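# Drop the towel in the pedal bin, lid closed

## Task

Get the towel inside the pedal bin, and make sure the bin's lid ends up closed again over it.

## Robot and tools

Robot: two six-joint arms, left_arm and right_arm, each ending in the same five-finger right hand (the hands are not mirrored). Base positions in the scene frame: left_arm at (-0.019, +0.525, 0) m, right_arm at (+0.024, -0.641, 0) m. A camera stand sits behind them. The towel must never end up on the floor or be left off the table.

Scene frame: origin at table-top height, halfway between the nominal bases; +x points out over the table, +y toward the left_arm, +z up. Image left/right does not match arm names. All reported hand positions (m), quaternions (wxyz) and velocities use this frame.

Hand point: a spot 0.05 m in front of the palm and 0.15 m out from the wrist flange. Its +z runs along the straightened fingers, +y leaves the palm, +x crosses the palm away from the thumb. Straight fingertips lie about 0.06-0.07 m beyond it along +z and 0.06 m toward -y. A bracket on the little-finger side can strike objects, and with the fingers level the wrist may hang as much as 0.25 m below the point and reach the table first.

execute_actions(actions, cameras): actions is a list of actions; each action is a list of 1 to 15 rows, one row per 1/30 s step; a short action repeats its final row to fill 15 steps. Every row has 28 numbers, each in [-1, 1], for both arms together, in this order: left dx, dy, dz, rx, ry, rz; left hand six motor numbers; left force_limit, speed; then the same fourteen for the right arm. dx..rz are offsets, not poses: measured along scene axes from that arm's Hand target as it stood when the action began (every row counts from that same start, not the previous row), rotation as one rotation vector about the Hand target's position. Scale: 1.0 equals 0.6 m or 180 degrees. Sending the same offset again moves further. Six zeros re-send the current Hand target. Orientation commands are clipped to 32 degrees from the measured one each step. cameras: list of names, ["all"], or []; an empty actions list returns all images by default.

Hand motor numbers, in order: little, ring, middle, index, thumb_bend, thumb_turn. Fingers and thumb_bend: +1 straight, -1 curled. thumb_turn: +1 beside the palm, -1 across in front of it. Alternative: write grasp numbers a, b, c in the first three slots and exactly 0 in the last three; (0,0,0) is a fully open hand, a closes index/middle and bends thumb, b curls ring/little, c swings the thumb in front. With the thumb in front, the hand can wrap objects roughly 0.035-0.065 m thick. force_limit: -1 about 0 N up to +1 about 10 N at the fingertip (15 N for thumb motors). speed: -1 nearly stopped rising to full at +0.48 and above; close at -0.94 or lower for gentle grips. There is no "no change" value: to leave a hand alone, repeat its last executed eight numbers (or, before any, its hand_measured plus hand_force_limit and hand_speed). A stalled motor only restarts when given a different target.

move(target, speed, blend, stop_force, zero, blocking, cameras): drives the hand points in straight lines. target is one 28-number row as above, or up to 15 such rows as waypoints; all offsets count from the same starting Hand targets, not from the previous waypoint. speed: m/s, 0.002 to 3.2 (default 0.25), one value or one per waypoint; turning limited to twice that in rad/s. blend: corner rounding in m per waypoint, 0 means stop at each. stop_force: N, 4 to 120, shared by both arms; an arm halts when its wrist sensor feels that much resistance against its direction of travel. Do not trust it for rotating moves, omit it when backing off a contact, and use it slowly. zero (only with stop_force, default true) re-zeroes the sensor first. blocking=false returns early (not with stop_force). Moves do not avoid obstacles or the other arm; avoid paths near an arm's own base. Result adds a "move:" line: done, off_target, moving, held, fault, plus limits such as paced or held.

wait(seconds 0-10, cameras): lets the scene run holding commands. stop(cameras): brakes a running move. zoom_image(camera, region=[x0,y0,x1,y1] pixels, at most 504 each way): close-up of the latest image from cam_head_left, cam_head_right, cam_high, cam_left_wrist or cam_right_wrist (672x504 each). show_instructions(): reference pages. zero_wrist_force(arm): tares that arm's wrist sensor. finished_scene(scene=1): ends permanently; the towel must stay in the closed bin with no help.

Results: per arm end_effector_position, quaternion, velocities (dropped when joints read still), Hand target (your last clipped command; the hand often rests short of it, send the gap as an offset), joint positions and torques, Wrist force/torque in the flange axes plus the peak since last shown, hand_measured, hand_stopped_by (moving, target, force, stalled, fault) and hand_load_n (a lost grip shows as load near 0).

Avoid: any outside force near 150 N or joint contact torque over limits (elbow 132, wrists 47.5 N m), which stops the arm for 10 s; targets even slightly past firm contact; fast hits on the bin; arms touching or one hand gripping the other; dropping or tossing the towel; overheating by long stretched-out holds or pushing toward unreachable poses (85 °C triggers a brake stop).

Each tool is called after "Call:" by a JSON object that holds its "api" and its "payload".

Reference images:

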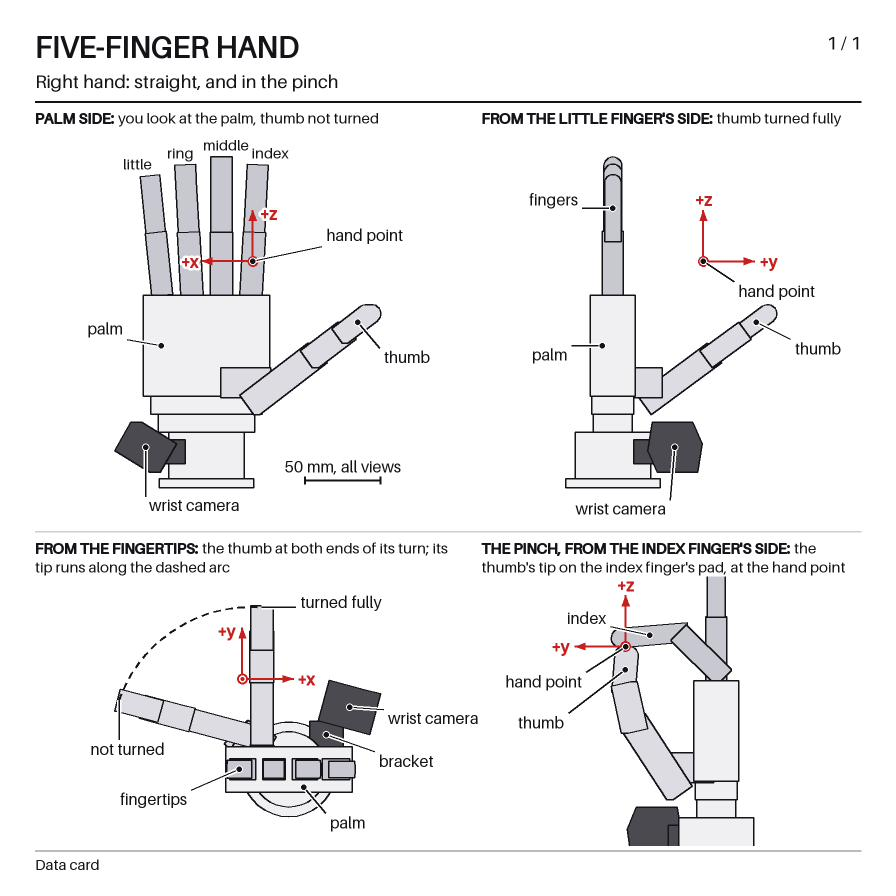

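## Session

Call:
{"api": "execute_actions", "payload": {"actions": []}}

Scene clock: 0.00 s.
left_arm: end_effector_position=(+0.3498, +0.8365, +0.3011) hand_measured=(+1.000, +1.000, +1.000, +1.000, +1.000, +1.000) hand_load_n=(+0.0, +0.0, +0.0, +0.0, +0.0, +0.0) hand_stopped_by=(target, target, target, target, target, target) hand_force_limit=0.00 hand_speed=-0.80 end_effector_quat_wxyz=(-0.308, -0.293, +0.864, -0.268) | right_arm: end_effector_position=(+0.7815, +0.0497, +0.3350) hand_measured=(+1.000, +1.000, +1.000, +1.000, +1.000, +1.000) hand_load_n=(+0.0, +0.0, +0.0, +0.0, +0.0, -0.5) hand_stopped_by=(target, target, target, target, target, target) hand_force_limit=0.00 hand_speed=-0.80 end_effector_quat_wxyz=(-0.032, +0.093, +0.995, +0.016)
Joint positions: left_arm=[0.45 -1.174 1.747 1.747 1.999 -1.603] | right_arm=[0.498 -0.614 0.501 1.718 1.508 -0.859]
Joint velocities: within noise
Joint torques (N m): no reading
Motor temperatures (°C): left_arm=[39 34 38 36 38 41] | right_arm=[40 33 33 47 44 38]
Wrist force (N): no reading
Wrist torque (N m): no reading
Wrist force, peak (N): no reading
Hand target: left_arm +0.3498, +0.8365, +0.3011; -0.308, -0.293, +0.864, -0.268 | right_arm +0.7815, +0.0497, +0.3350; -0.032, +0.093, +0.995, +0.016

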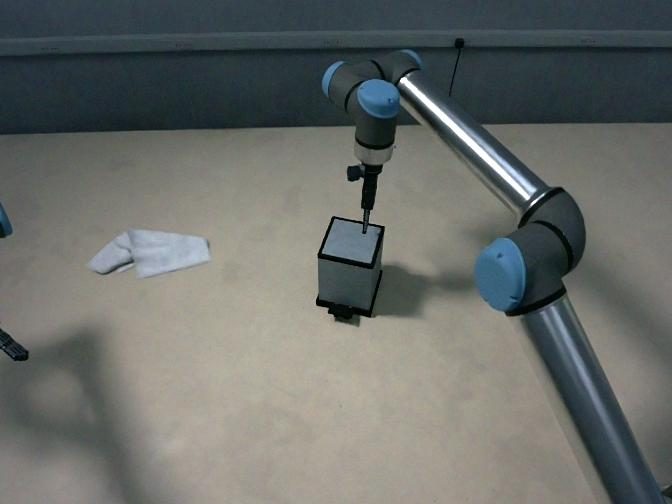

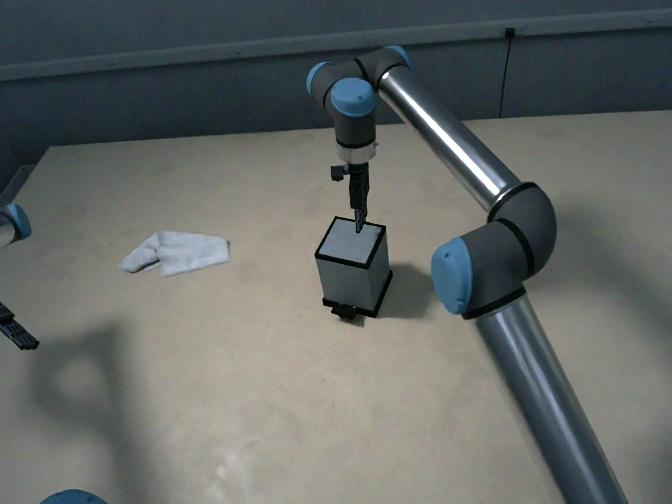

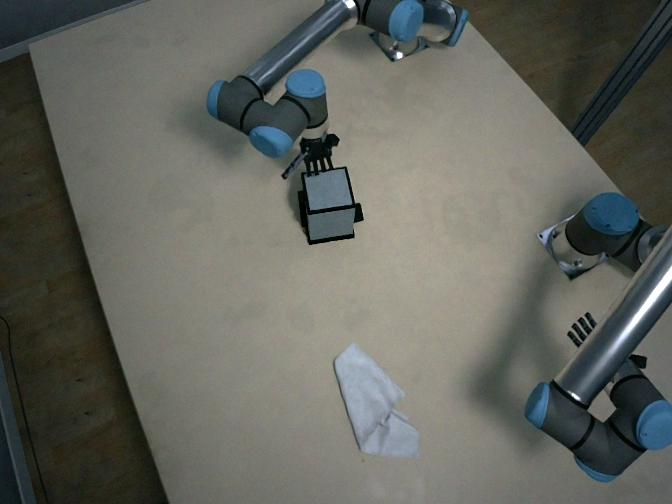

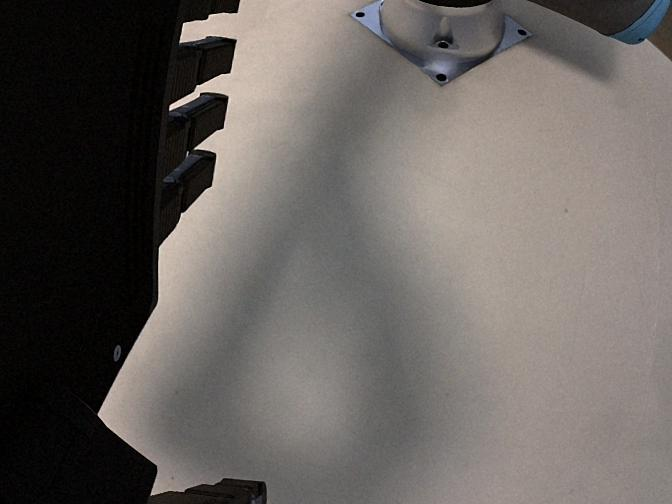

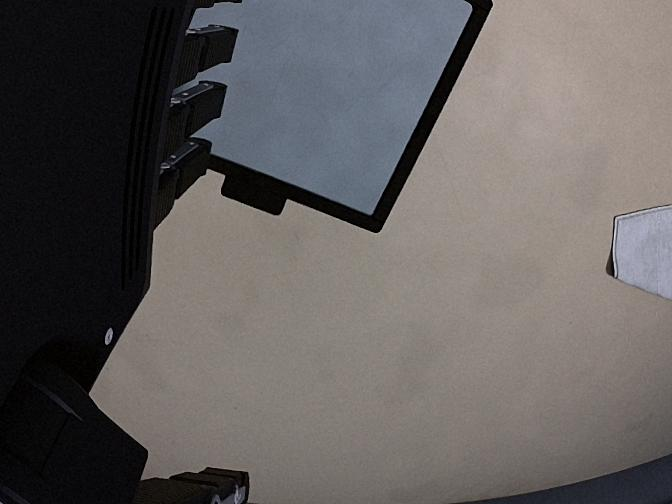

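Call:
{"api": "zoom_image", "payload": {"camera": "cam_head_left", "region": [280, 190, 420, 330]}}

Call:
{"api": "zoom_image", "payload": {"camera": "cam_head_right", "region": [280, 190, 420, 330]}}

Call:
{"api": "zoom_image", "payload": {"camera": "cam_high", "region": [240, 120, 400, 280]}}

Call:
{"api": "zoom_image", "payload": {"camera": "cam_high", "region": [300, 320, 460, 480]}}

Call:
{"api": "zoom_image", "payload": {"camera": "cam_head_left", "region": [70, 200, 230, 300]}}

Scaled by 3.600 from the camera's 672x504 image, which has a finer 960x720 frame.

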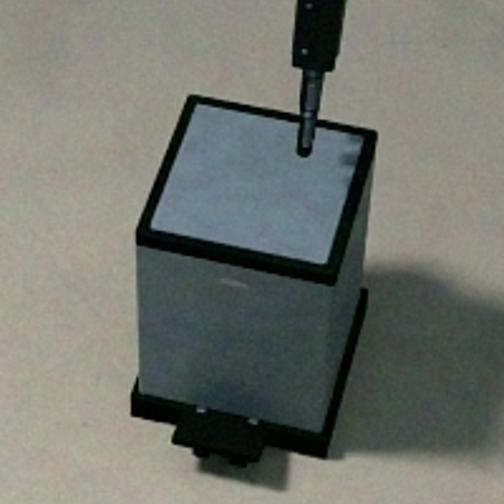

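Scaled by 3.600 from the camera's 672x504 image, which has a finer 960x720 frame.

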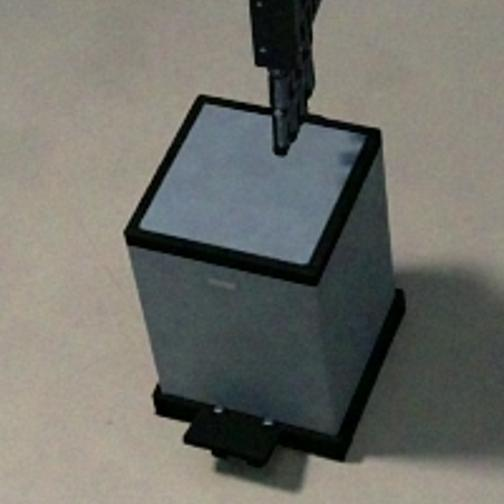

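Scaled by 3.150 from the camera's 672x504 image, which has a finer 960x720 frame.

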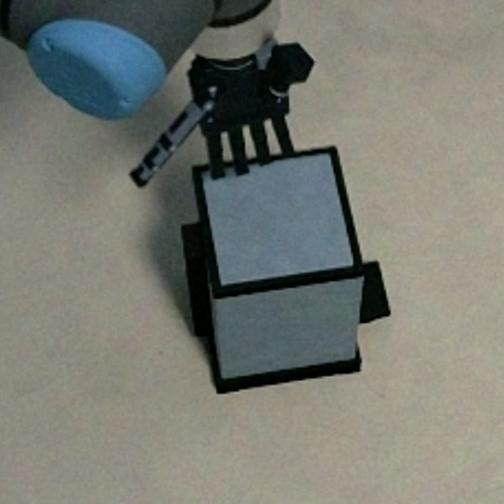

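Scaled by 3.150 from the camera's 672x504 image, which has a finer 960x720 frame.

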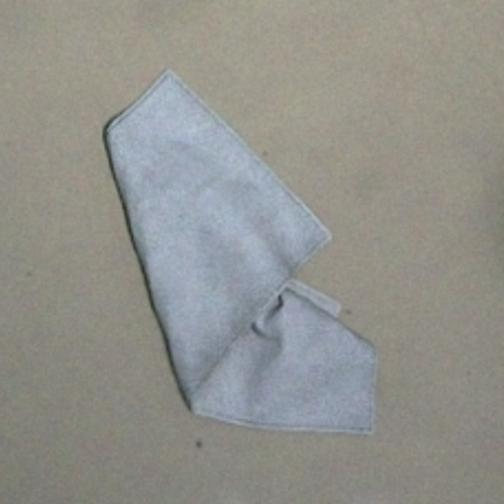

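Scaled by 3.150 from the camera's 672x504 image, which has a finer 960x720 frame.

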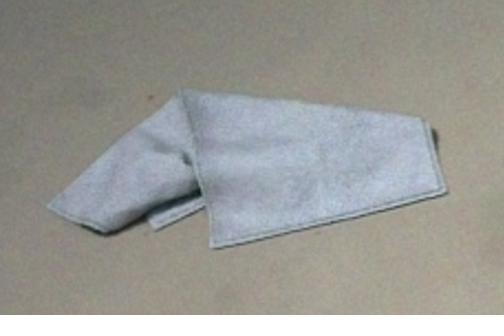

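Call:
{"api": "move", "payload": {"target": [0.867,-0.294,0.0,0.1388,-0.2599,0.3773, 0,0,0,0,0,0,0.0,-0.5, -0.386,0.0,0.108,-0.186,-0.184,0.539, 0,0,0,0,0,0,0.0,-0.5], "speed": 0.4, "cameras": ["all"]}}

Scene clock: 87.43 s.
left_arm: end_effector_position=(+0.8700, +0.6602, +0.3011) hand_measured=(+1.000, +1.000, +1.000, +1.000, +1.000, +1.000) hand_load_n=(+0.0, -0.5, +0.0, +0.0, +0.0, -0.5) hand_stopped_by=(target, target, target, target, target, target) hand_force_limit=0.00 hand_speed=-0.50 end_effector_quat_wxyz=(-0.297, +0.641, -0.641, +0.299) | right_arm: end_effector_position=(+0.5499, +0.0497, +0.3998) hand_measured=(+1.000, +1.000, +1.000, +1.000, +1.000, +1.000) hand_load_n=(+0.0, +0.0, +0.0, +0.0, +0.0, +0.0) hand_stopped_by=(target, target, target, target, target, target) hand_force_limit=0.00 hand_speed=-0.50 end_effector_quat_wxyz=(-0.240, +0.665, -0.665, +0.241)
Joint positions: left_arm=[-0.098 -1.182 1.423 0.46 1.499 -3.206] | right_arm=[0.769 -1.085 1.118 1.013 2.047 -2.474]
Joint torques (N m): left_arm=[-15.54 -57.64 -53.93 -2.46 -2.92 -2.9] | right_arm=[10.76 -97.26 -34.37 0.58 -1.34 -2.15]
Wrist force (N): left_arm=[0.1 0.7 0.0] | right_arm=[0.0 0.6 -0.5]
Wrist torque (N m): left_arm=[0.07 -0.02 0.23] | right_arm=[0.16 0.05 0.15]
Wrist force, peak (N): left_arm=[1.2 -0.4 0.8] | right_arm=[-0.4 1.2 -0.9]
Hand target: left_arm +0.8700, +0.6601, +0.3011; -0.297, +0.641, -0.641, +0.299 | right_arm +0.5499, +0.0497, +0.3998; -0.240, +0.665, -0.665, +0.241
Off the commanded pose: left_arm 0.000 m, 0 deg | right_arm 0.000 m, 0 deg.
move: done
camera_calibration:
cam_left_wrist: T_world_to_cam=[[-0.619755, -0.231554, -0.749857, 0.921483], [-0.508305, 0.846421, 0.15874, -0.161798], [0.597938, 0.479536, -0.642274, -0.524807], [0, 0, 0, 1]] pos_world=[0.802653, 0.601986, 0.379595]
cam_right_wrist: T_world_to_cam=[[-0.730618, -0.281777, -0.621932, 0.664712], [-0.500306, 0.840789, 0.206803, 0.151356], [0.464641, 0.46225, -0.755271, 0.141221], [0, 0, 0, 1]] pos_world=[0.495758, -0.00523721, 0.488765]

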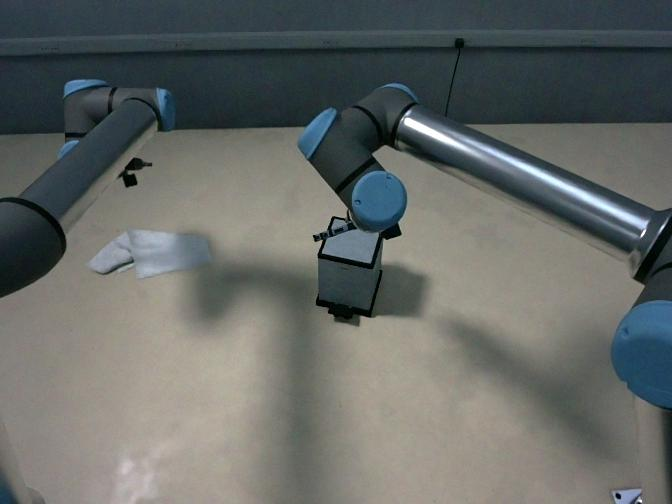

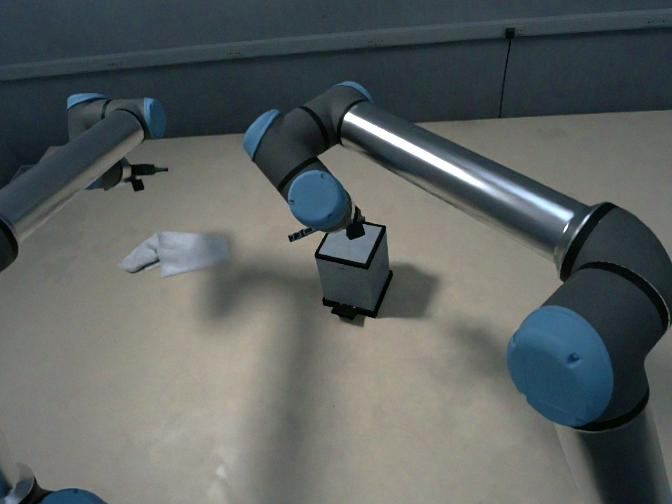

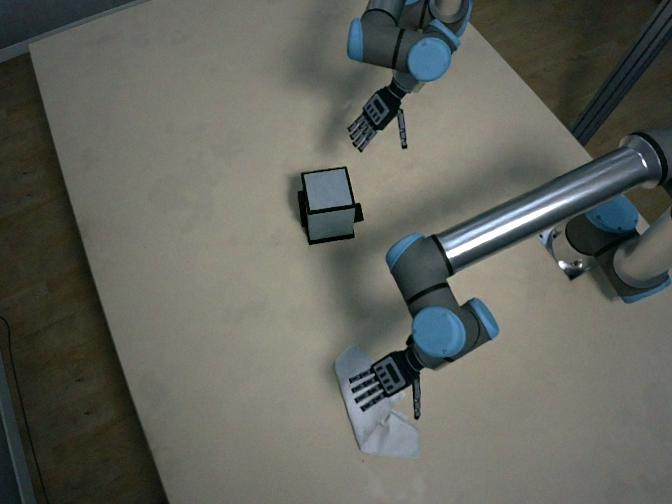

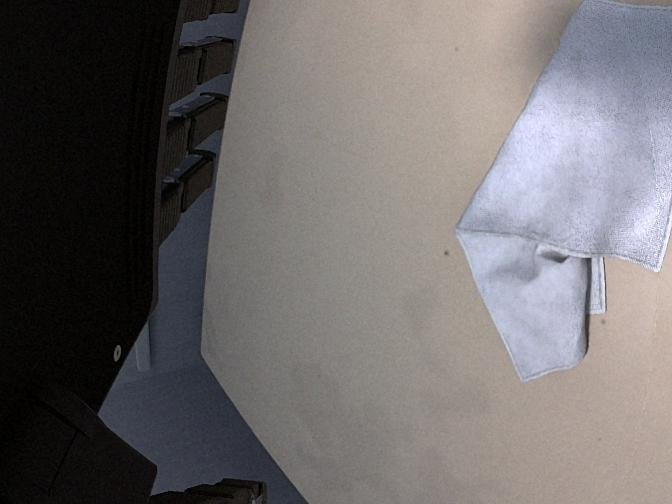

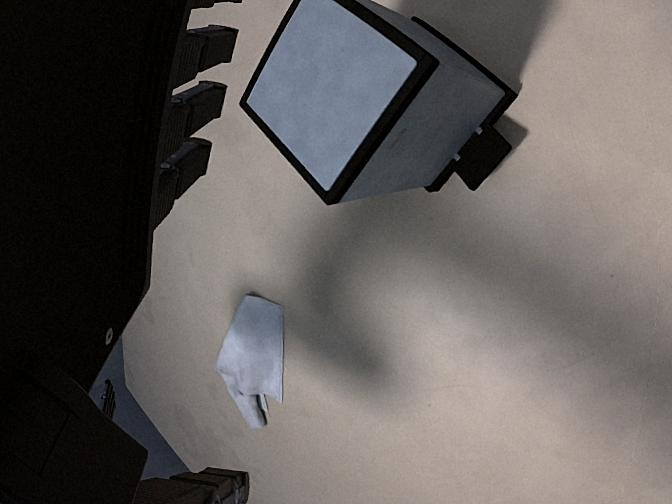

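Call:
{"api": "move", "payload": {"target": [0.0083,0,-0.335,0,0,0, 0.2,0,1,0,0,0,0.0,-0.5, 0.0118,0.0938,-0.433,0,0,-0.0952, 0,0,0,0,0,0,0.0,-0.5], "speed": 0.3, "cameras": ["all"]}}

Scene clock: 105.73 s.
left_arm: end_effector_position=(+0.8750, +0.6601, +0.1001) hand_measured=(+1.000, +0.970, +0.750, +0.600, +0.500, -1.000) hand_load_n=(+0.0, +0.0, +0.0, +0.0, +0.0, +0.0) hand_stopped_by=(target, target, target, target, target, target) hand_force_limit=0.00 hand_speed=-0.50 end_effector_quat_wxyz=(-0.297, +0.641, -0.641, +0.299) | right_arm: end_effector_position=(+0.5570, +0.1060, +0.1400) hand_measured=(+1.000, +1.000, +1.000, +1.000, +1.000, +1.000) hand_load_n=(+0.0, +0.0, +0.0, +0.0, +0.0, +0.0) hand_stopped_by=(target, target, target, target, target, target) hand_force_limit=0.00 hand_speed=-0.50 end_effector_quat_wxyz=(+0.201, -0.558, +0.757, -0.274)
Joint positions: left_arm=[-0.098 -1.046 1.601 0.147 1.499 -3.205] | right_arm=[0.845 -0.815 1.184 0.891 2.202 -2.07]
Joint torques (N m): left_arm=[16.25 -62.16 -26.2 -2.39 1.7 2.41] | right_arm=[10.76 -86.99 -45.71 4.66 3.12 2.38]
Wrist force (N): left_arm=[-0.2 0.7 -0.3] | right_arm=[-0.4 1.0 0.1]
Wrist torque (N m): left_arm=[0.09 0.05 0.05] | right_arm=[0.22 0.10 -0.01]
Wrist force, peak (N): left_arm=[0.4 1.6 0.5] | right_arm=[-1.0 2.1 0.6]
Hand target: left_arm +0.8750, +0.6601, +0.1001; -0.297, +0.641, -0.641, +0.299 | right_arm +0.5570, +0.1060, +0.1400; +0.201, -0.558, +0.757, -0.274
Off the commanded pose: left_arm 0.000 m, 0 deg | right_arm 0.000 m, 0 deg.
move: done
camera_calibration:
cam_left_wrist: T_world_to_cam=[[-0.619698, -0.231616, -0.749885, 0.773856], [-0.508409, 0.84636, 0.15873, -0.127227], [0.597908, 0.479613, -0.642244, -0.656922], [0, 0, 0, 1]] pos_world=[0.807653, 0.601986, 0.178594]
cam_right_wrist: T_world_to_cam=[[-0.781139, -0.0541846, -0.622001, 0.528156], [-0.230576, 0.950839, 0.206737, -0.000646328], [0.580221, 0.304909, -0.755231, -0.131989], [0, 0, 0, 1]] pos_world=[0.488997, 0.0694772, 0.228965]

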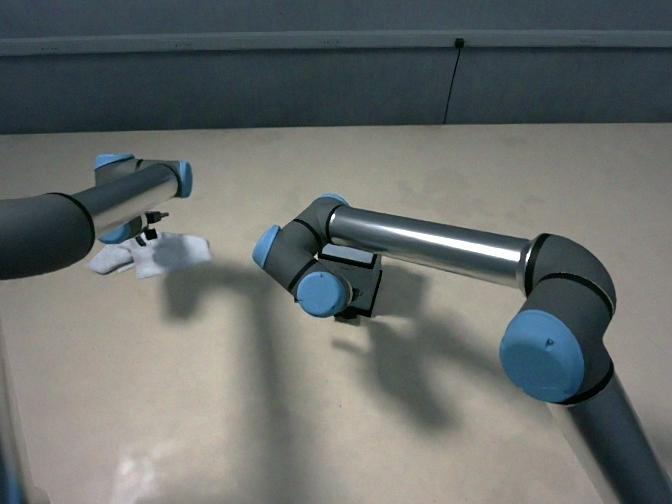

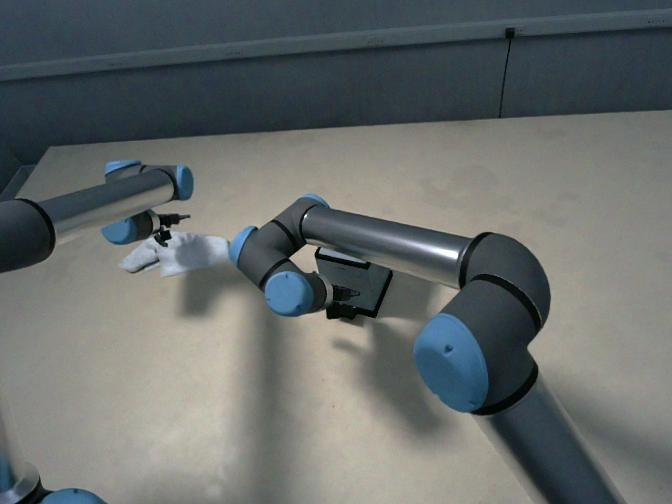

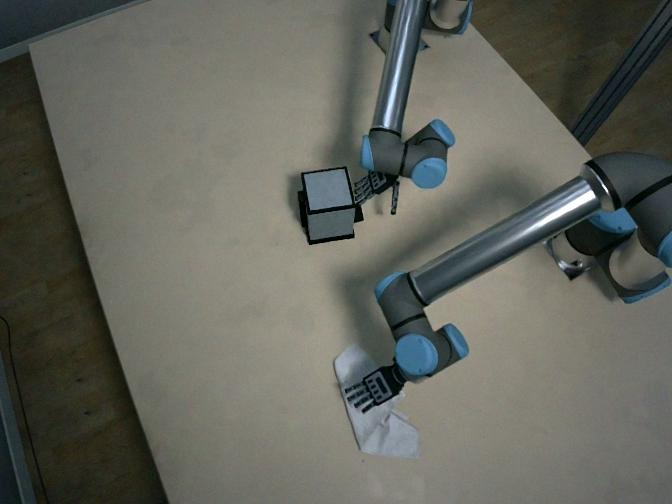

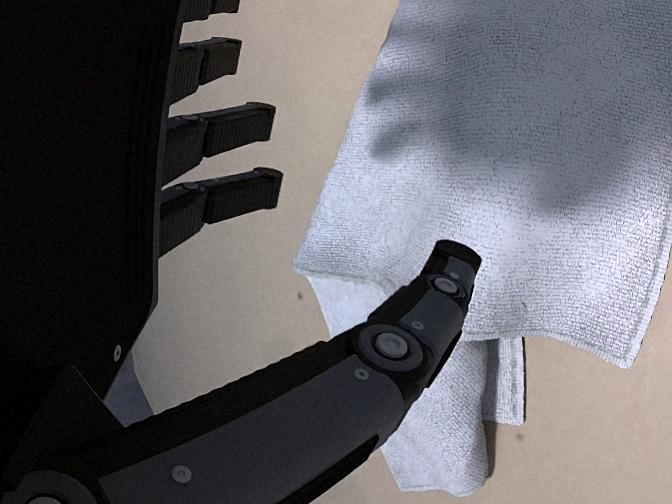

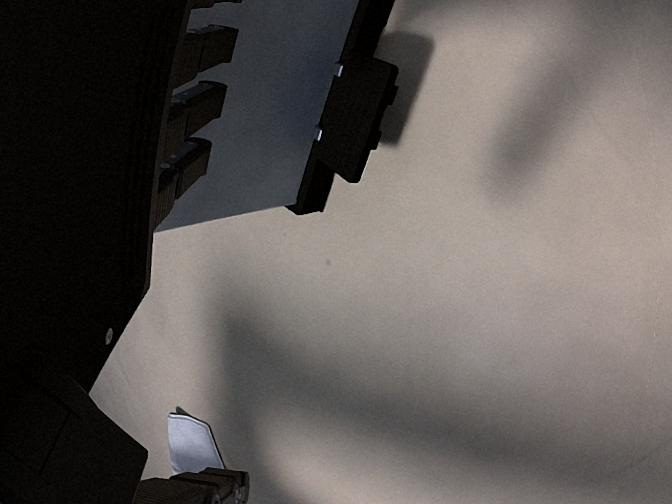

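Call:
{"api": "zoom_image", "payload": {"camera": "cam_high", "region": [300, 120, 460, 260]}}

Call:
{"api": "zoom_image", "payload": {"camera": "cam_head_right", "region": [260, 230, 420, 350]}}

Call:
{"api": "zoom_image", "payload": {"camera": "cam_high", "region": [310, 320, 470, 480]}}

Scaled by 3.150 from the camera's 672x504 image, which has a finer 960x720 frame.

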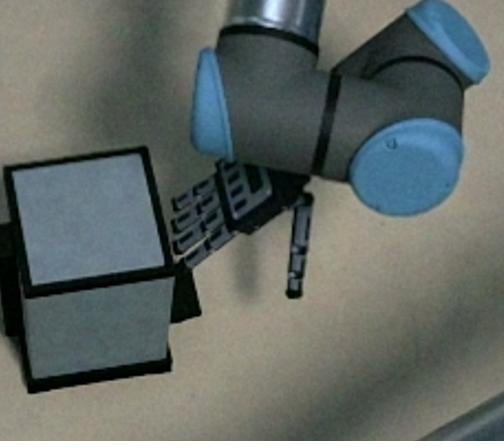

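Scaled by 3.150 from the camera's 672x504 image, which has a finer 960x720 frame.

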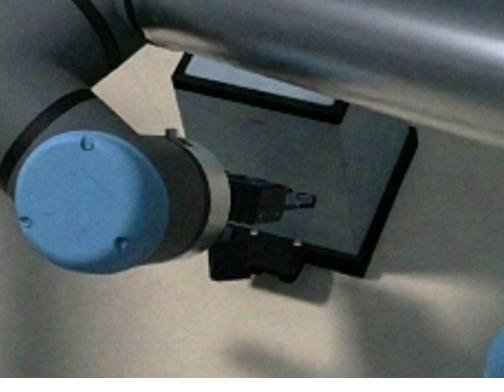

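Scaled by 3.150 from the camera's 672x504 image, which has a finer 960x720 frame.

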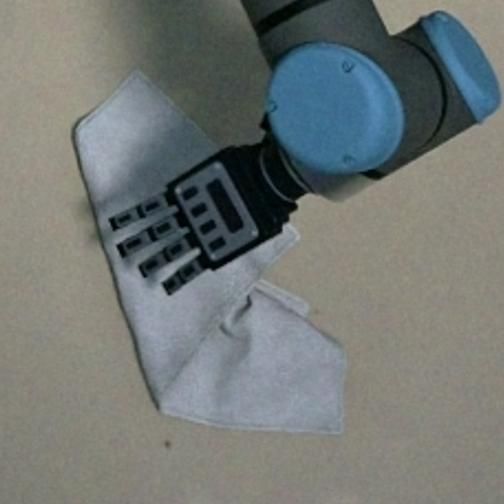

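Call:
{"api": "move", "payload": {"target": [[0,0,-0.1,0,0,0, 0.2,0,1,0,0,0,0.0,-0.5, 0,0,0,0,0,0, 0,0,0,0,0,0,0.0,-0.5],[0,0,-0.138,0,0,0, 0.2,0,1,0,0,0,0.0,-0.5, 0,0,0,0,0,0, 0,0,0,0,0,0,0.0,-0.5]], "speed": [0.15, 0.02], "stop_force": 5, "cameras": ["cam_left_wrist","cam_high"]}}

Scene clock: 144.70 s.
left_arm: end_effector_position=(+0.8750, +0.6601, +0.0245) hand_measured=(+1.000, +0.970, +0.750, +0.600, +0.500, -1.000) hand_load_n=(+0.0, +0.0, +0.5, +1.0, +0.0, +0.0) hand_stopped_by=(target, target, target, target, target, target) hand_force_limit=0.00 hand_speed=-0.50 end_effector_quat_wxyz=(-0.298, +0.641, -0.641, +0.299) | right_arm: end_effector_position=(+0.5570, +0.1060, +0.1400) hand_measured=(+1.000, +1.000, +1.000, +1.000, +1.000, +1.000) hand_load_n=(+0.0, +0.0, +0.0, +0.0, +0.0, +0.0) hand_stopped_by=(target, target, target, target, target, target) hand_force_limit=0.00 hand_speed=-0.50 end_effector_quat_wxyz=(+0.201, -0.558, +0.757, -0.274)
Joint positions: left_arm=[-0.098 -0.975 1.643 0.034 1.499 -3.205] | right_arm=[0.845 -0.815 1.184 0.891 2.202 -2.07]
Joint torques (N m): left_arm=[1.76 -92.29 -43.18 5.04 0.14 -0.56] | right_arm=[10.56 -88.36 -46.39 4.73 3.08 2.4]
Wrist force (N): left_arm=[0.0 -2.6 -3.6] | right_arm=[-0.3 0.8 -0.5]
Wrist torque (N m): left_arm=[0.34 0.01 0.07] | right_arm=[0.23 0.12 -0.02]
Wrist force, peak (N): left_arm=[0.2 -5.6 -7.1] | right_arm=[-0.2 1.4 -0.5]
Hand target: left_arm +0.8750, +0.6601, +0.0245; -0.298, +0.641, -0.641, +0.299 (not the last commanded pose) | right_arm +0.5570, +0.1060, +0.1400; +0.201, -0.558, +0.757, -0.274
Off the commanded pose: left_arm 0.007 m, 0 deg | right_arm 0.000 m, 0 deg.
move: contact (left_arm); path passed 1 of 2 targets
camera_calibration:
cam_left_wrist: T_world_to_cam=[[-0.619653, -0.231581, -0.749933, 0.717099], [-0.508419, 0.846352, 0.158739, -0.115149], [0.597947, 0.479643, -0.642185, -0.705654], [0, 0, 0, 1]] pos_world=[0.807753, 0.601986, 0.102894]
Images, in order (width x height): cam_high 672x504, cam_left_wrist 672x504.

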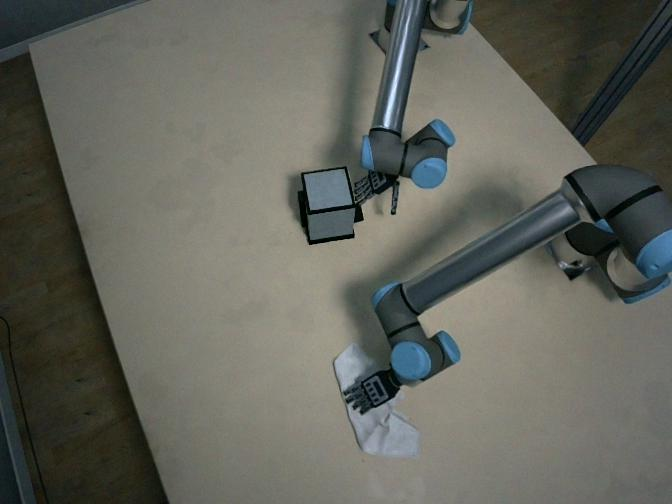

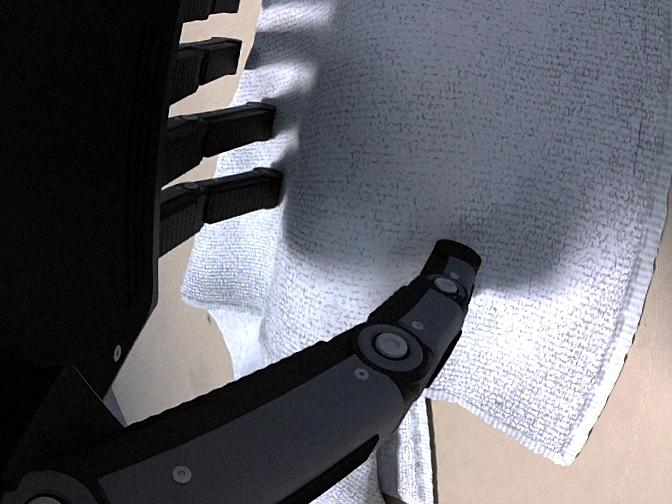

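Call:
{"api": "move", "payload": {"target": [0,0,0,0,0,0, 0.4,0,1,0,0,0,-0.3,-0.7, 0,0,0,0,0,0, 0,0,0,0,0,0,0.0,-0.5], "cameras": ["cam_left_wrist"]}}

Scene clock: 148.00 s.
left_arm: end_effector_position=(+0.8751, +0.6601, +0.0245) hand_measured=(+1.000, +0.940, +0.726, +0.576, +0.350, -1.000) hand_load_n=(+0.0, +0.0, +3.5, +5.0, +0.5, +0.0) hand_stopped_by=(target, target, force, force, target, target) hand_force_limit=-0.30 hand_speed=-0.70 end_effector_quat_wxyz=(-0.298, +0.641, -0.641, +0.299) | right_arm: end_effector_position=(+0.5570, +0.1060, +0.1400) hand_measured=(+1.000, +1.000, +1.000, +1.000, +1.000, +1.000) hand_load_n=(+0.0, +0.0, -0.5, +0.0, +0.0, +0.0) hand_stopped_by=(target, target, target, target, target, target) hand_force_limit=0.00 hand_speed=-0.50 end_effector_quat_wxyz=(+0.201, -0.558, +0.757, -0.274)
Joint positions: left_arm=[-0.098 -0.975 1.643 0.034 1.499 -3.205] | right_arm=[0.845 -0.815 1.184 0.891 2.202 -2.07]
Joint torques (N m): left_arm=[1.64 -79.62 -26.61 4.22 0.07 -0.62] | right_arm=[11.11 -86.04 -44.9 4.65 3.38 1.99]
Wrist force (N): left_arm=[0.1 -7.2 -3.5] | right_arm=[0.1 0.8 -0.6]
Wrist torque (N m): left_arm=[0.52 0.01 0.04] | right_arm=[0.22 0.06 0.00]
Wrist force, peak (N): left_arm=[0.2 -7.5 -3.5] | right_arm=[-0.3 1.3 -0.1]
Hand target: left_arm +0.8750, +0.6601, +0.0245; -0.298, +0.641, -0.641, +0.299 | right_arm +0.5570, +0.1060, +0.1400; +0.201, -0.558, +0.757, -0.274
Off the commanded pose: left_arm 0.000 m, 0 deg | right_arm 0.000 m, 0 deg.
move: done
camera_calibration:
cam_left_wrist: T_world_to_cam=[[-0.619578, -0.231616, -0.749985, 0.717139], [-0.508436, 0.846359, 0.15865, -0.115146], [0.59801, 0.479615, -0.642147, -0.705628], [0, 0, 0, 1]] pos_world=[0.807752, 0.601986, 0.102994]
Images, in order (width x height): cam_left_wrist 672x504.

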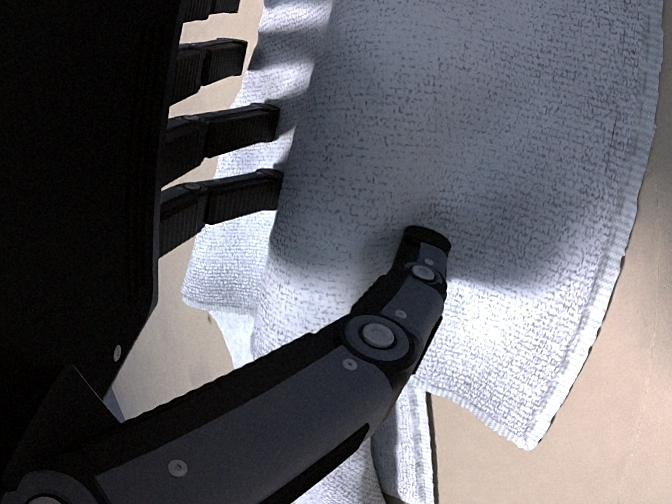

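Call:
{"api": "move", "payload": {"target": [[0,0,0.01,0,0,0, 0.45,0,1,0,0,0,-0.4,-0.75, 0,0,0,0,0,0, 0,0,0,0,0,0,0.0,-0.5],[0,0,0.0101,0,0,0, 0.52,0,1,0,0,0,-0.4,-0.75, 0,0,0,0,0,0, 0,0,0,0,0,0,0.0,-0.5]], "speed": 0.05, "cameras": ["cam_left_wrist"]}}

Scene clock: 152.73 s.
left_arm: end_effector_position=(+0.8751, +0.6601, +0.0306) hand_measured=(+1.000, +0.922, +0.566, +0.278, +0.260, -1.000) hand_load_n=(+0.0, +0.0, +1.0, +2.5, +0.5, +0.0) hand_stopped_by=(target, target, force, force, target, target) hand_force_limit=-0.40 hand_speed=-0.75 end_effector_quat_wxyz=(-0.298, +0.641, -0.641, +0.299) | right_arm: end_effector_position=(+0.5570, +0.1060, +0.1400) hand_measured=(+1.000, +1.000, +1.000, +1.000, +1.000, +1.000) hand_load_n=(+0.0, +0.0, +0.0, +0.0, +0.0, +0.0) hand_stopped_by=(target, target, target, target, target, target) hand_force_limit=0.00 hand_speed=-0.50 end_effector_quat_wxyz=(+0.201, -0.558, +0.757, -0.274)
Joint positions: left_arm=[-0.098 -0.981 1.64 0.043 1.499 -3.205] | right_arm=[0.845 -0.815 1.184 0.891 2.202 -2.07]
Joint torques (N m): left_arm=[2.11 -89.03 -39.56 4.51 -0.04 -0.47] | right_arm=[10.07 -88.39 -45.23 4.32 2.64 2.04]
Wrist force (N): left_arm=[0.4 -3.8 -1.8] | right_arm=[-0.4 0.6 0.0]
Wrist torque (N m): left_arm=[0.28 -0.01 0.05] | right_arm=[0.16 0.12 -0.04]
Wrist force, peak (N): left_arm=[0.1 -7.5 -4.2] | right_arm=[-0.3 1.3 -0.1]
Hand target: left_arm +0.8750, +0.6601, +0.0305; -0.298, +0.641, -0.641, +0.299 | right_arm +0.5570, +0.1060, +0.1400; +0.201, -0.558, +0.757, -0.274
Off the commanded pose: left_arm 0.000 m, 0 deg | right_arm 0.000 m, 0 deg.
move: done
camera_calibration:
cam_left_wrist: T_world_to_cam=[[-0.619616, -0.231552, -0.749973, 0.72163], [-0.508389, 0.846376, 0.158707, -0.116152], [0.598011, 0.479615, -0.642147, -0.701776], [0, 0, 0, 1]] pos_world=[0.807753, 0.601986, 0.108994]
Images, in order (width x height): cam_left_wrist 672x504.

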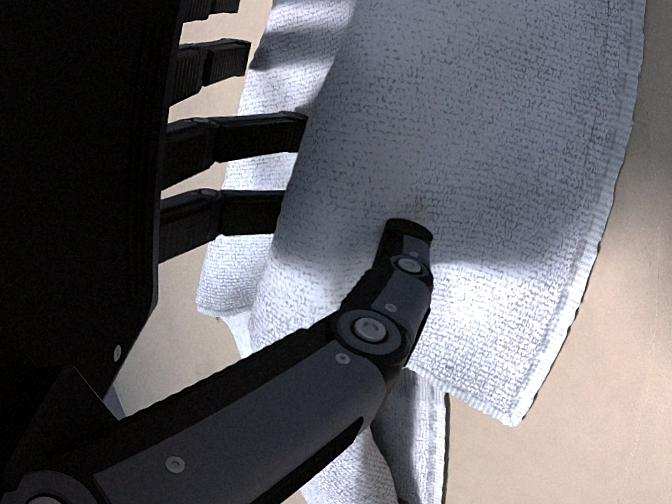

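Call:
{"api": "move", "payload": {"target": [[0,0,0.005,0,0,0, 0.6,0,1,0,0,0,-0.3,-0.75, 0,0,0,0,0,0, 0,0,0,0,0,0,0.0,-0.5],[0,0,0.0051,0,0,0, 0.68,0,1,0,0,0,-0.3,-0.75, 0,0,0,0,0,0, 0,0,0,0,0,0,0.0,-0.5]], "speed": 0.05, "cameras": ["cam_left_wrist"]}}

Scene clock: 157.73 s.
left_arm: end_effector_position=(+0.8751, +0.6601, +0.0336) hand_measured=(+1.000, +0.898, +0.388, -0.016, +0.142, -1.000) hand_load_n=(+0.0, -0.5, +4.5, +5.0, +4.5, -1.0) hand_stopped_by=(target, target, force, force, target, target) hand_force_limit=-0.30 hand_speed=-0.75 end_effector_quat_wxyz=(-0.298, +0.641, -0.641, +0.299) | right_arm: end_effector_position=(+0.5570, +0.1060, +0.1400) hand_measured=(+1.000, +1.000, +1.000, +1.000, +1.000, +1.000) hand_load_n=(+0.0, +0.0, +0.0, +0.0, +0.0, +0.0) hand_stopped_by=(target, target, target, target, target, target) hand_force_limit=0.00 hand_speed=-0.50 end_effector_quat_wxyz=(+0.201, -0.558, +0.757, -0.274)
Joint positions: left_arm=[-0.098 -0.985 1.639 0.048 1.499 -3.205] | right_arm=[0.845 -0.815 1.184 0.891 2.202 -2.07]
Joint torques (N m): left_arm=[1.83 -87.81 -38.46 4.67 -0.05 -0.43] | right_arm=[11.7 -88.45 -45.46 4.31 3.25 1.93]
Wrist force (N): left_arm=[0.1 -4.4 -1.9] | right_arm=[-0.3 0.9 -0.5]
Wrist torque (N m): left_arm=[0.29 0.01 -0.02] | right_arm=[0.23 0.11 -0.02]
Wrist force, peak (N): left_arm=[0.3 -8.2 -3.5] | right_arm=[-0.3 1.4 -0.5]
Hand target: left_arm +0.8750, +0.6601, +0.0336; -0.298, +0.641, -0.641, +0.299 | right_arm +0.5570, +0.1060, +0.1400; +0.201, -0.558, +0.757, -0.274
Off the commanded pose: left_arm 0.000 m, 0 deg | right_arm 0.000 m, 0 deg.
move: done
camera_calibration:
cam_left_wrist: T_world_to_cam=[[-0.619616, -0.231552, -0.749973, 0.723955], [-0.508389, 0.846376, 0.158707, -0.116644], [0.598011, 0.479615, -0.642147, -0.699785], [0, 0, 0, 1]] pos_world=[0.807753, 0.601986, 0.112094]
Images, in order (width x height): cam_left_wrist 672x504.

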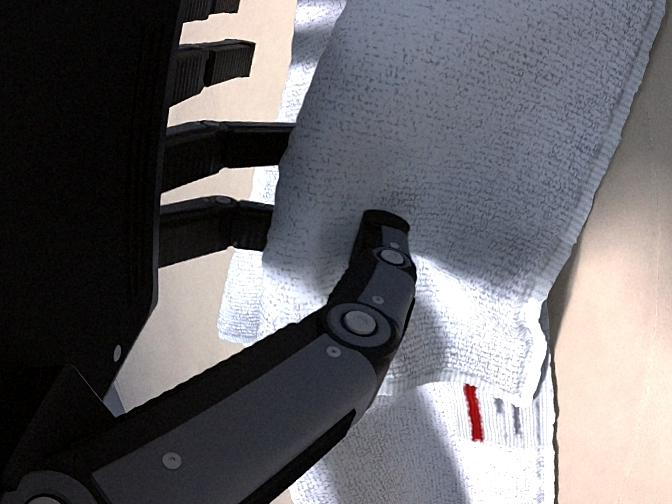

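Call:
{"api": "move", "payload": {"target": [[0,0,0.004,0,0,0, 0.78,0,1,0,0,0,0.0,-0.75, 0,0,0,0,0,0, 0,0,0,0,0,0,0.0,-0.5],[0,0,0.0041,0,0,0, 0.88,0,1,0,0,0,0.2,-0.75, 0,0,0,0,0,0, 0,0,0,0,0,0,0.0,-0.5]], "speed": 0.05, "cameras": ["cam_left_wrist"]}}

Scene clock: 162.43 s.
left_arm: end_effector_position=(+0.8750, +0.6601, +0.0361) hand_measured=(+1.000, +0.868, +0.002, -0.034, +0.104, -1.000) hand_load_n=(+0.0, +0.0, +7.0, +7.5, +12.0, +0.5) hand_stopped_by=(target, target, force, force, force, target) hand_force_limit=0.20 hand_speed=-0.75 end_effector_quat_wxyz=(-0.298, +0.641, -0.641, +0.299) | right_arm: end_effector_position=(+0.5570, +0.1060, +0.1400) hand_measured=(+1.000, +1.000, +1.000, +1.000, +1.000, +1.000) hand_load_n=(+0.0, +0.0, +0.0, +0.0, +0.0, +0.0) hand_stopped_by=(target, target, target, target, target, target) hand_force_limit=0.00 hand_speed=-0.50 end_effector_quat_wxyz=(+0.201, -0.558, +0.757, -0.274)
Joint positions: left_arm=[-0.098 -0.987 1.638 0.051 1.499 -3.205] | right_arm=[0.845 -0.815 1.184 0.891 2.202 -2.07]
Joint torques (N m): left_arm=[1.43 -93.71 -44.61 4.51 -0.29 -0.57] | right_arm=[10.49 -87.56 -46.23 4.34 2.85 2.08]
Wrist force (N): left_arm=[0.2 0.0 -0.2] | right_arm=[-0.1 0.6 -0.3]
Wrist torque (N m): left_arm=[0.02 -0.04 0.07] | right_arm=[0.18 0.08 -0.01]
Wrist force, peak (N): left_arm=[0.1 -5.7 -2.6] | right_arm=[-0.4 1.2 -0.5]
Hand target: left_arm +0.8750, +0.6601, +0.0360; -0.298, +0.641, -0.641, +0.299 | right_arm +0.5570, +0.1060, +0.1400; +0.201, -0.558, +0.757, -0.274
Off the commanded pose: left_arm 0.000 m, 0 deg | right_arm 0.000 m, 0 deg.
move: done
camera_calibration:
cam_left_wrist: T_world_to_cam=[[-0.619653, -0.231581, -0.749933, 0.725798], [-0.508419, 0.846352, 0.158739, -0.11699], [0.597947, 0.479643, -0.642185, -0.698205], [0, 0, 0, 1]] pos_world=[0.807753, 0.601986, 0.114494]
Images, in order (width x height): cam_left_wrist 672x504.

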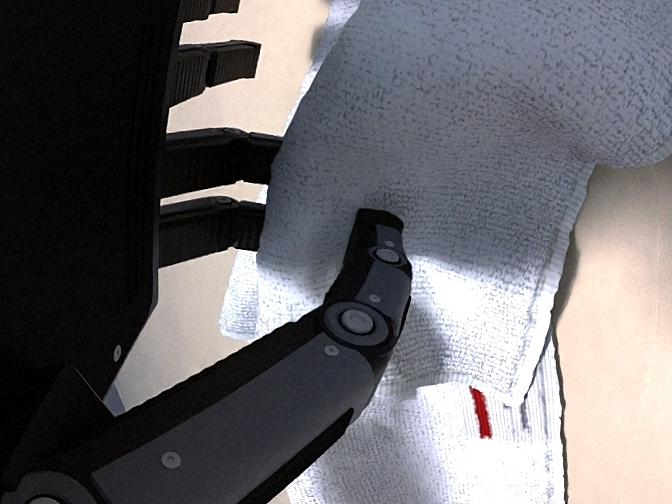

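Call:
{"api": "move", "payload": {"target": [0,0,0.15,0,0,0, 0.9,0,1,0,0,0,0.3,-0.75, 0,0,0,0,0,0, 0,0,0,0,0,0,0.0,-0.5], "speed": 0.08, "cameras": ["cam_left_wrist", "cam_head_left", "cam_high"]}}

Scene clock: 166.90 s.
left_arm: end_effector_position=(+0.8750, +0.6601, +0.1259) hand_measured=(+1.000, +0.866, +0.002, -0.034, +0.104, -1.000) hand_load_n=(-0.5, +0.0, +6.5, +8.0, +12.0, +0.5) hand_stopped_by=(target, target, force, force, force, target) hand_force_limit=0.30 hand_speed=-0.75 end_effector_quat_wxyz=(-0.298, +0.641, -0.641, +0.299) | right_arm: end_effector_position=(+0.5570, +0.1060, +0.1400) hand_measured=(+1.000, +1.000, +1.000, +1.000, +1.000, +1.000) hand_load_n=(+0.0, +0.0, +0.0, +0.0, +0.0, +0.0) hand_stopped_by=(target, target, target, target, target, target) hand_force_limit=0.00 hand_speed=-0.50 end_effector_quat_wxyz=(+0.201, -0.558, +0.757, -0.274)
Joint positions: left_arm=[-0.098 -1.068 1.584 0.186 1.499 -3.205] | right_arm=[0.845 -0.815 1.184 0.891 2.202 -2.07]
Joint torques (N m): left_arm=[11.08 -91.72 -49.62 5.01 0.57 1.31] | right_arm=[14.25 -85.83 -43.91 4.02 2.97 1.89]
Wrist force (N): left_arm=[0.0 0.7 0.5] | right_arm=[-0.5 0.7 -0.5]
Wrist torque (N m): left_arm=[0.02 -0.01 0.05] | right_arm=[0.20 0.14 -0.03]
Wrist force, peak (N): left_arm=[-0.2 1.0 0.0] | right_arm=[-0.4 1.3 -0.4]
Hand target: left_arm +0.8750, +0.6601, +0.1260; -0.298, +0.641, -0.641, +0.299 | right_arm +0.5570, +0.1060, +0.1400; +0.201, -0.558, +0.757, -0.274
Off the commanded pose: left_arm 0.000 m, 0 deg | right_arm 0.000 m, 0 deg.
move: done
camera_calibration:
cam_left_wrist: T_world_to_cam=[[-0.619653, -0.231581, -0.749933, 0.793217], [-0.508419, 0.846352, 0.158739, -0.131261], [0.597947, 0.479643, -0.642185, -0.640473], [0, 0, 0, 1]] pos_world=[0.807753, 0.601986, 0.204394]
Images, in order (width x height): cam_head_left 672x504, cam_high 672x504, cam_left_wrist 672x504.

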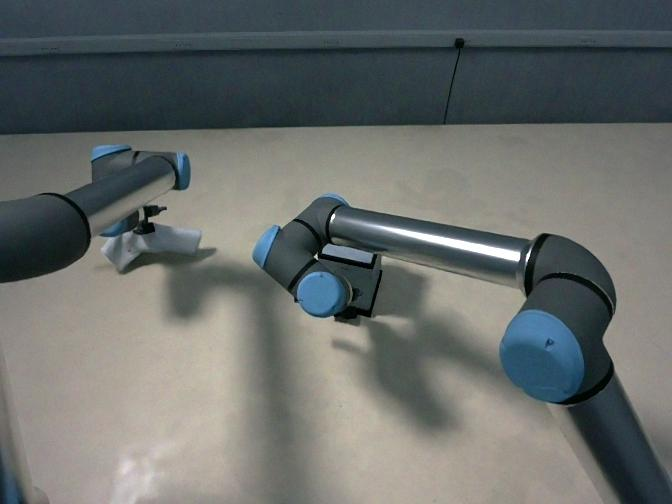

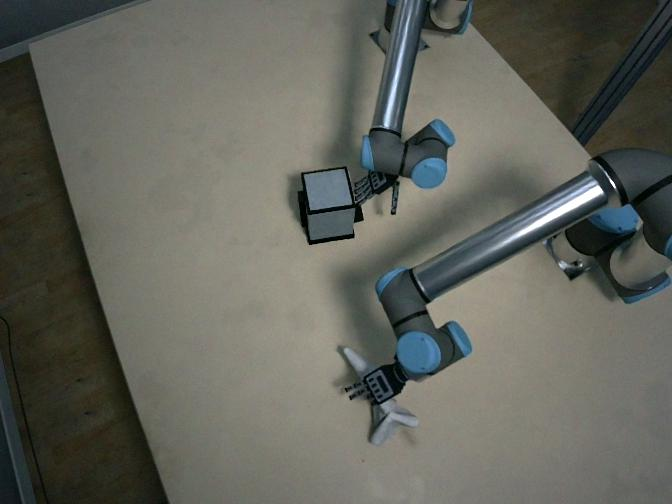

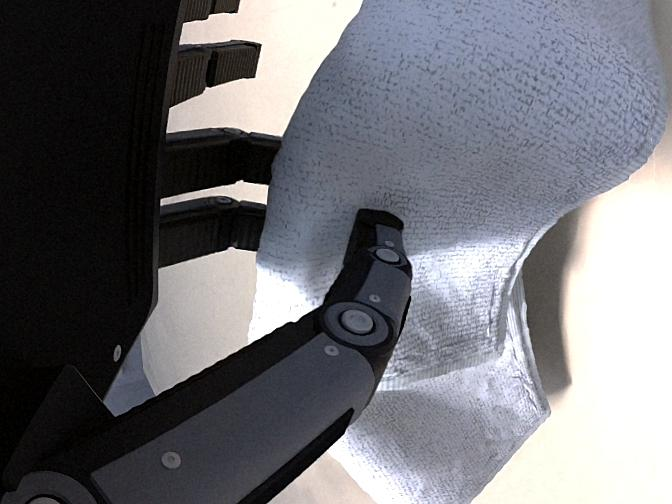

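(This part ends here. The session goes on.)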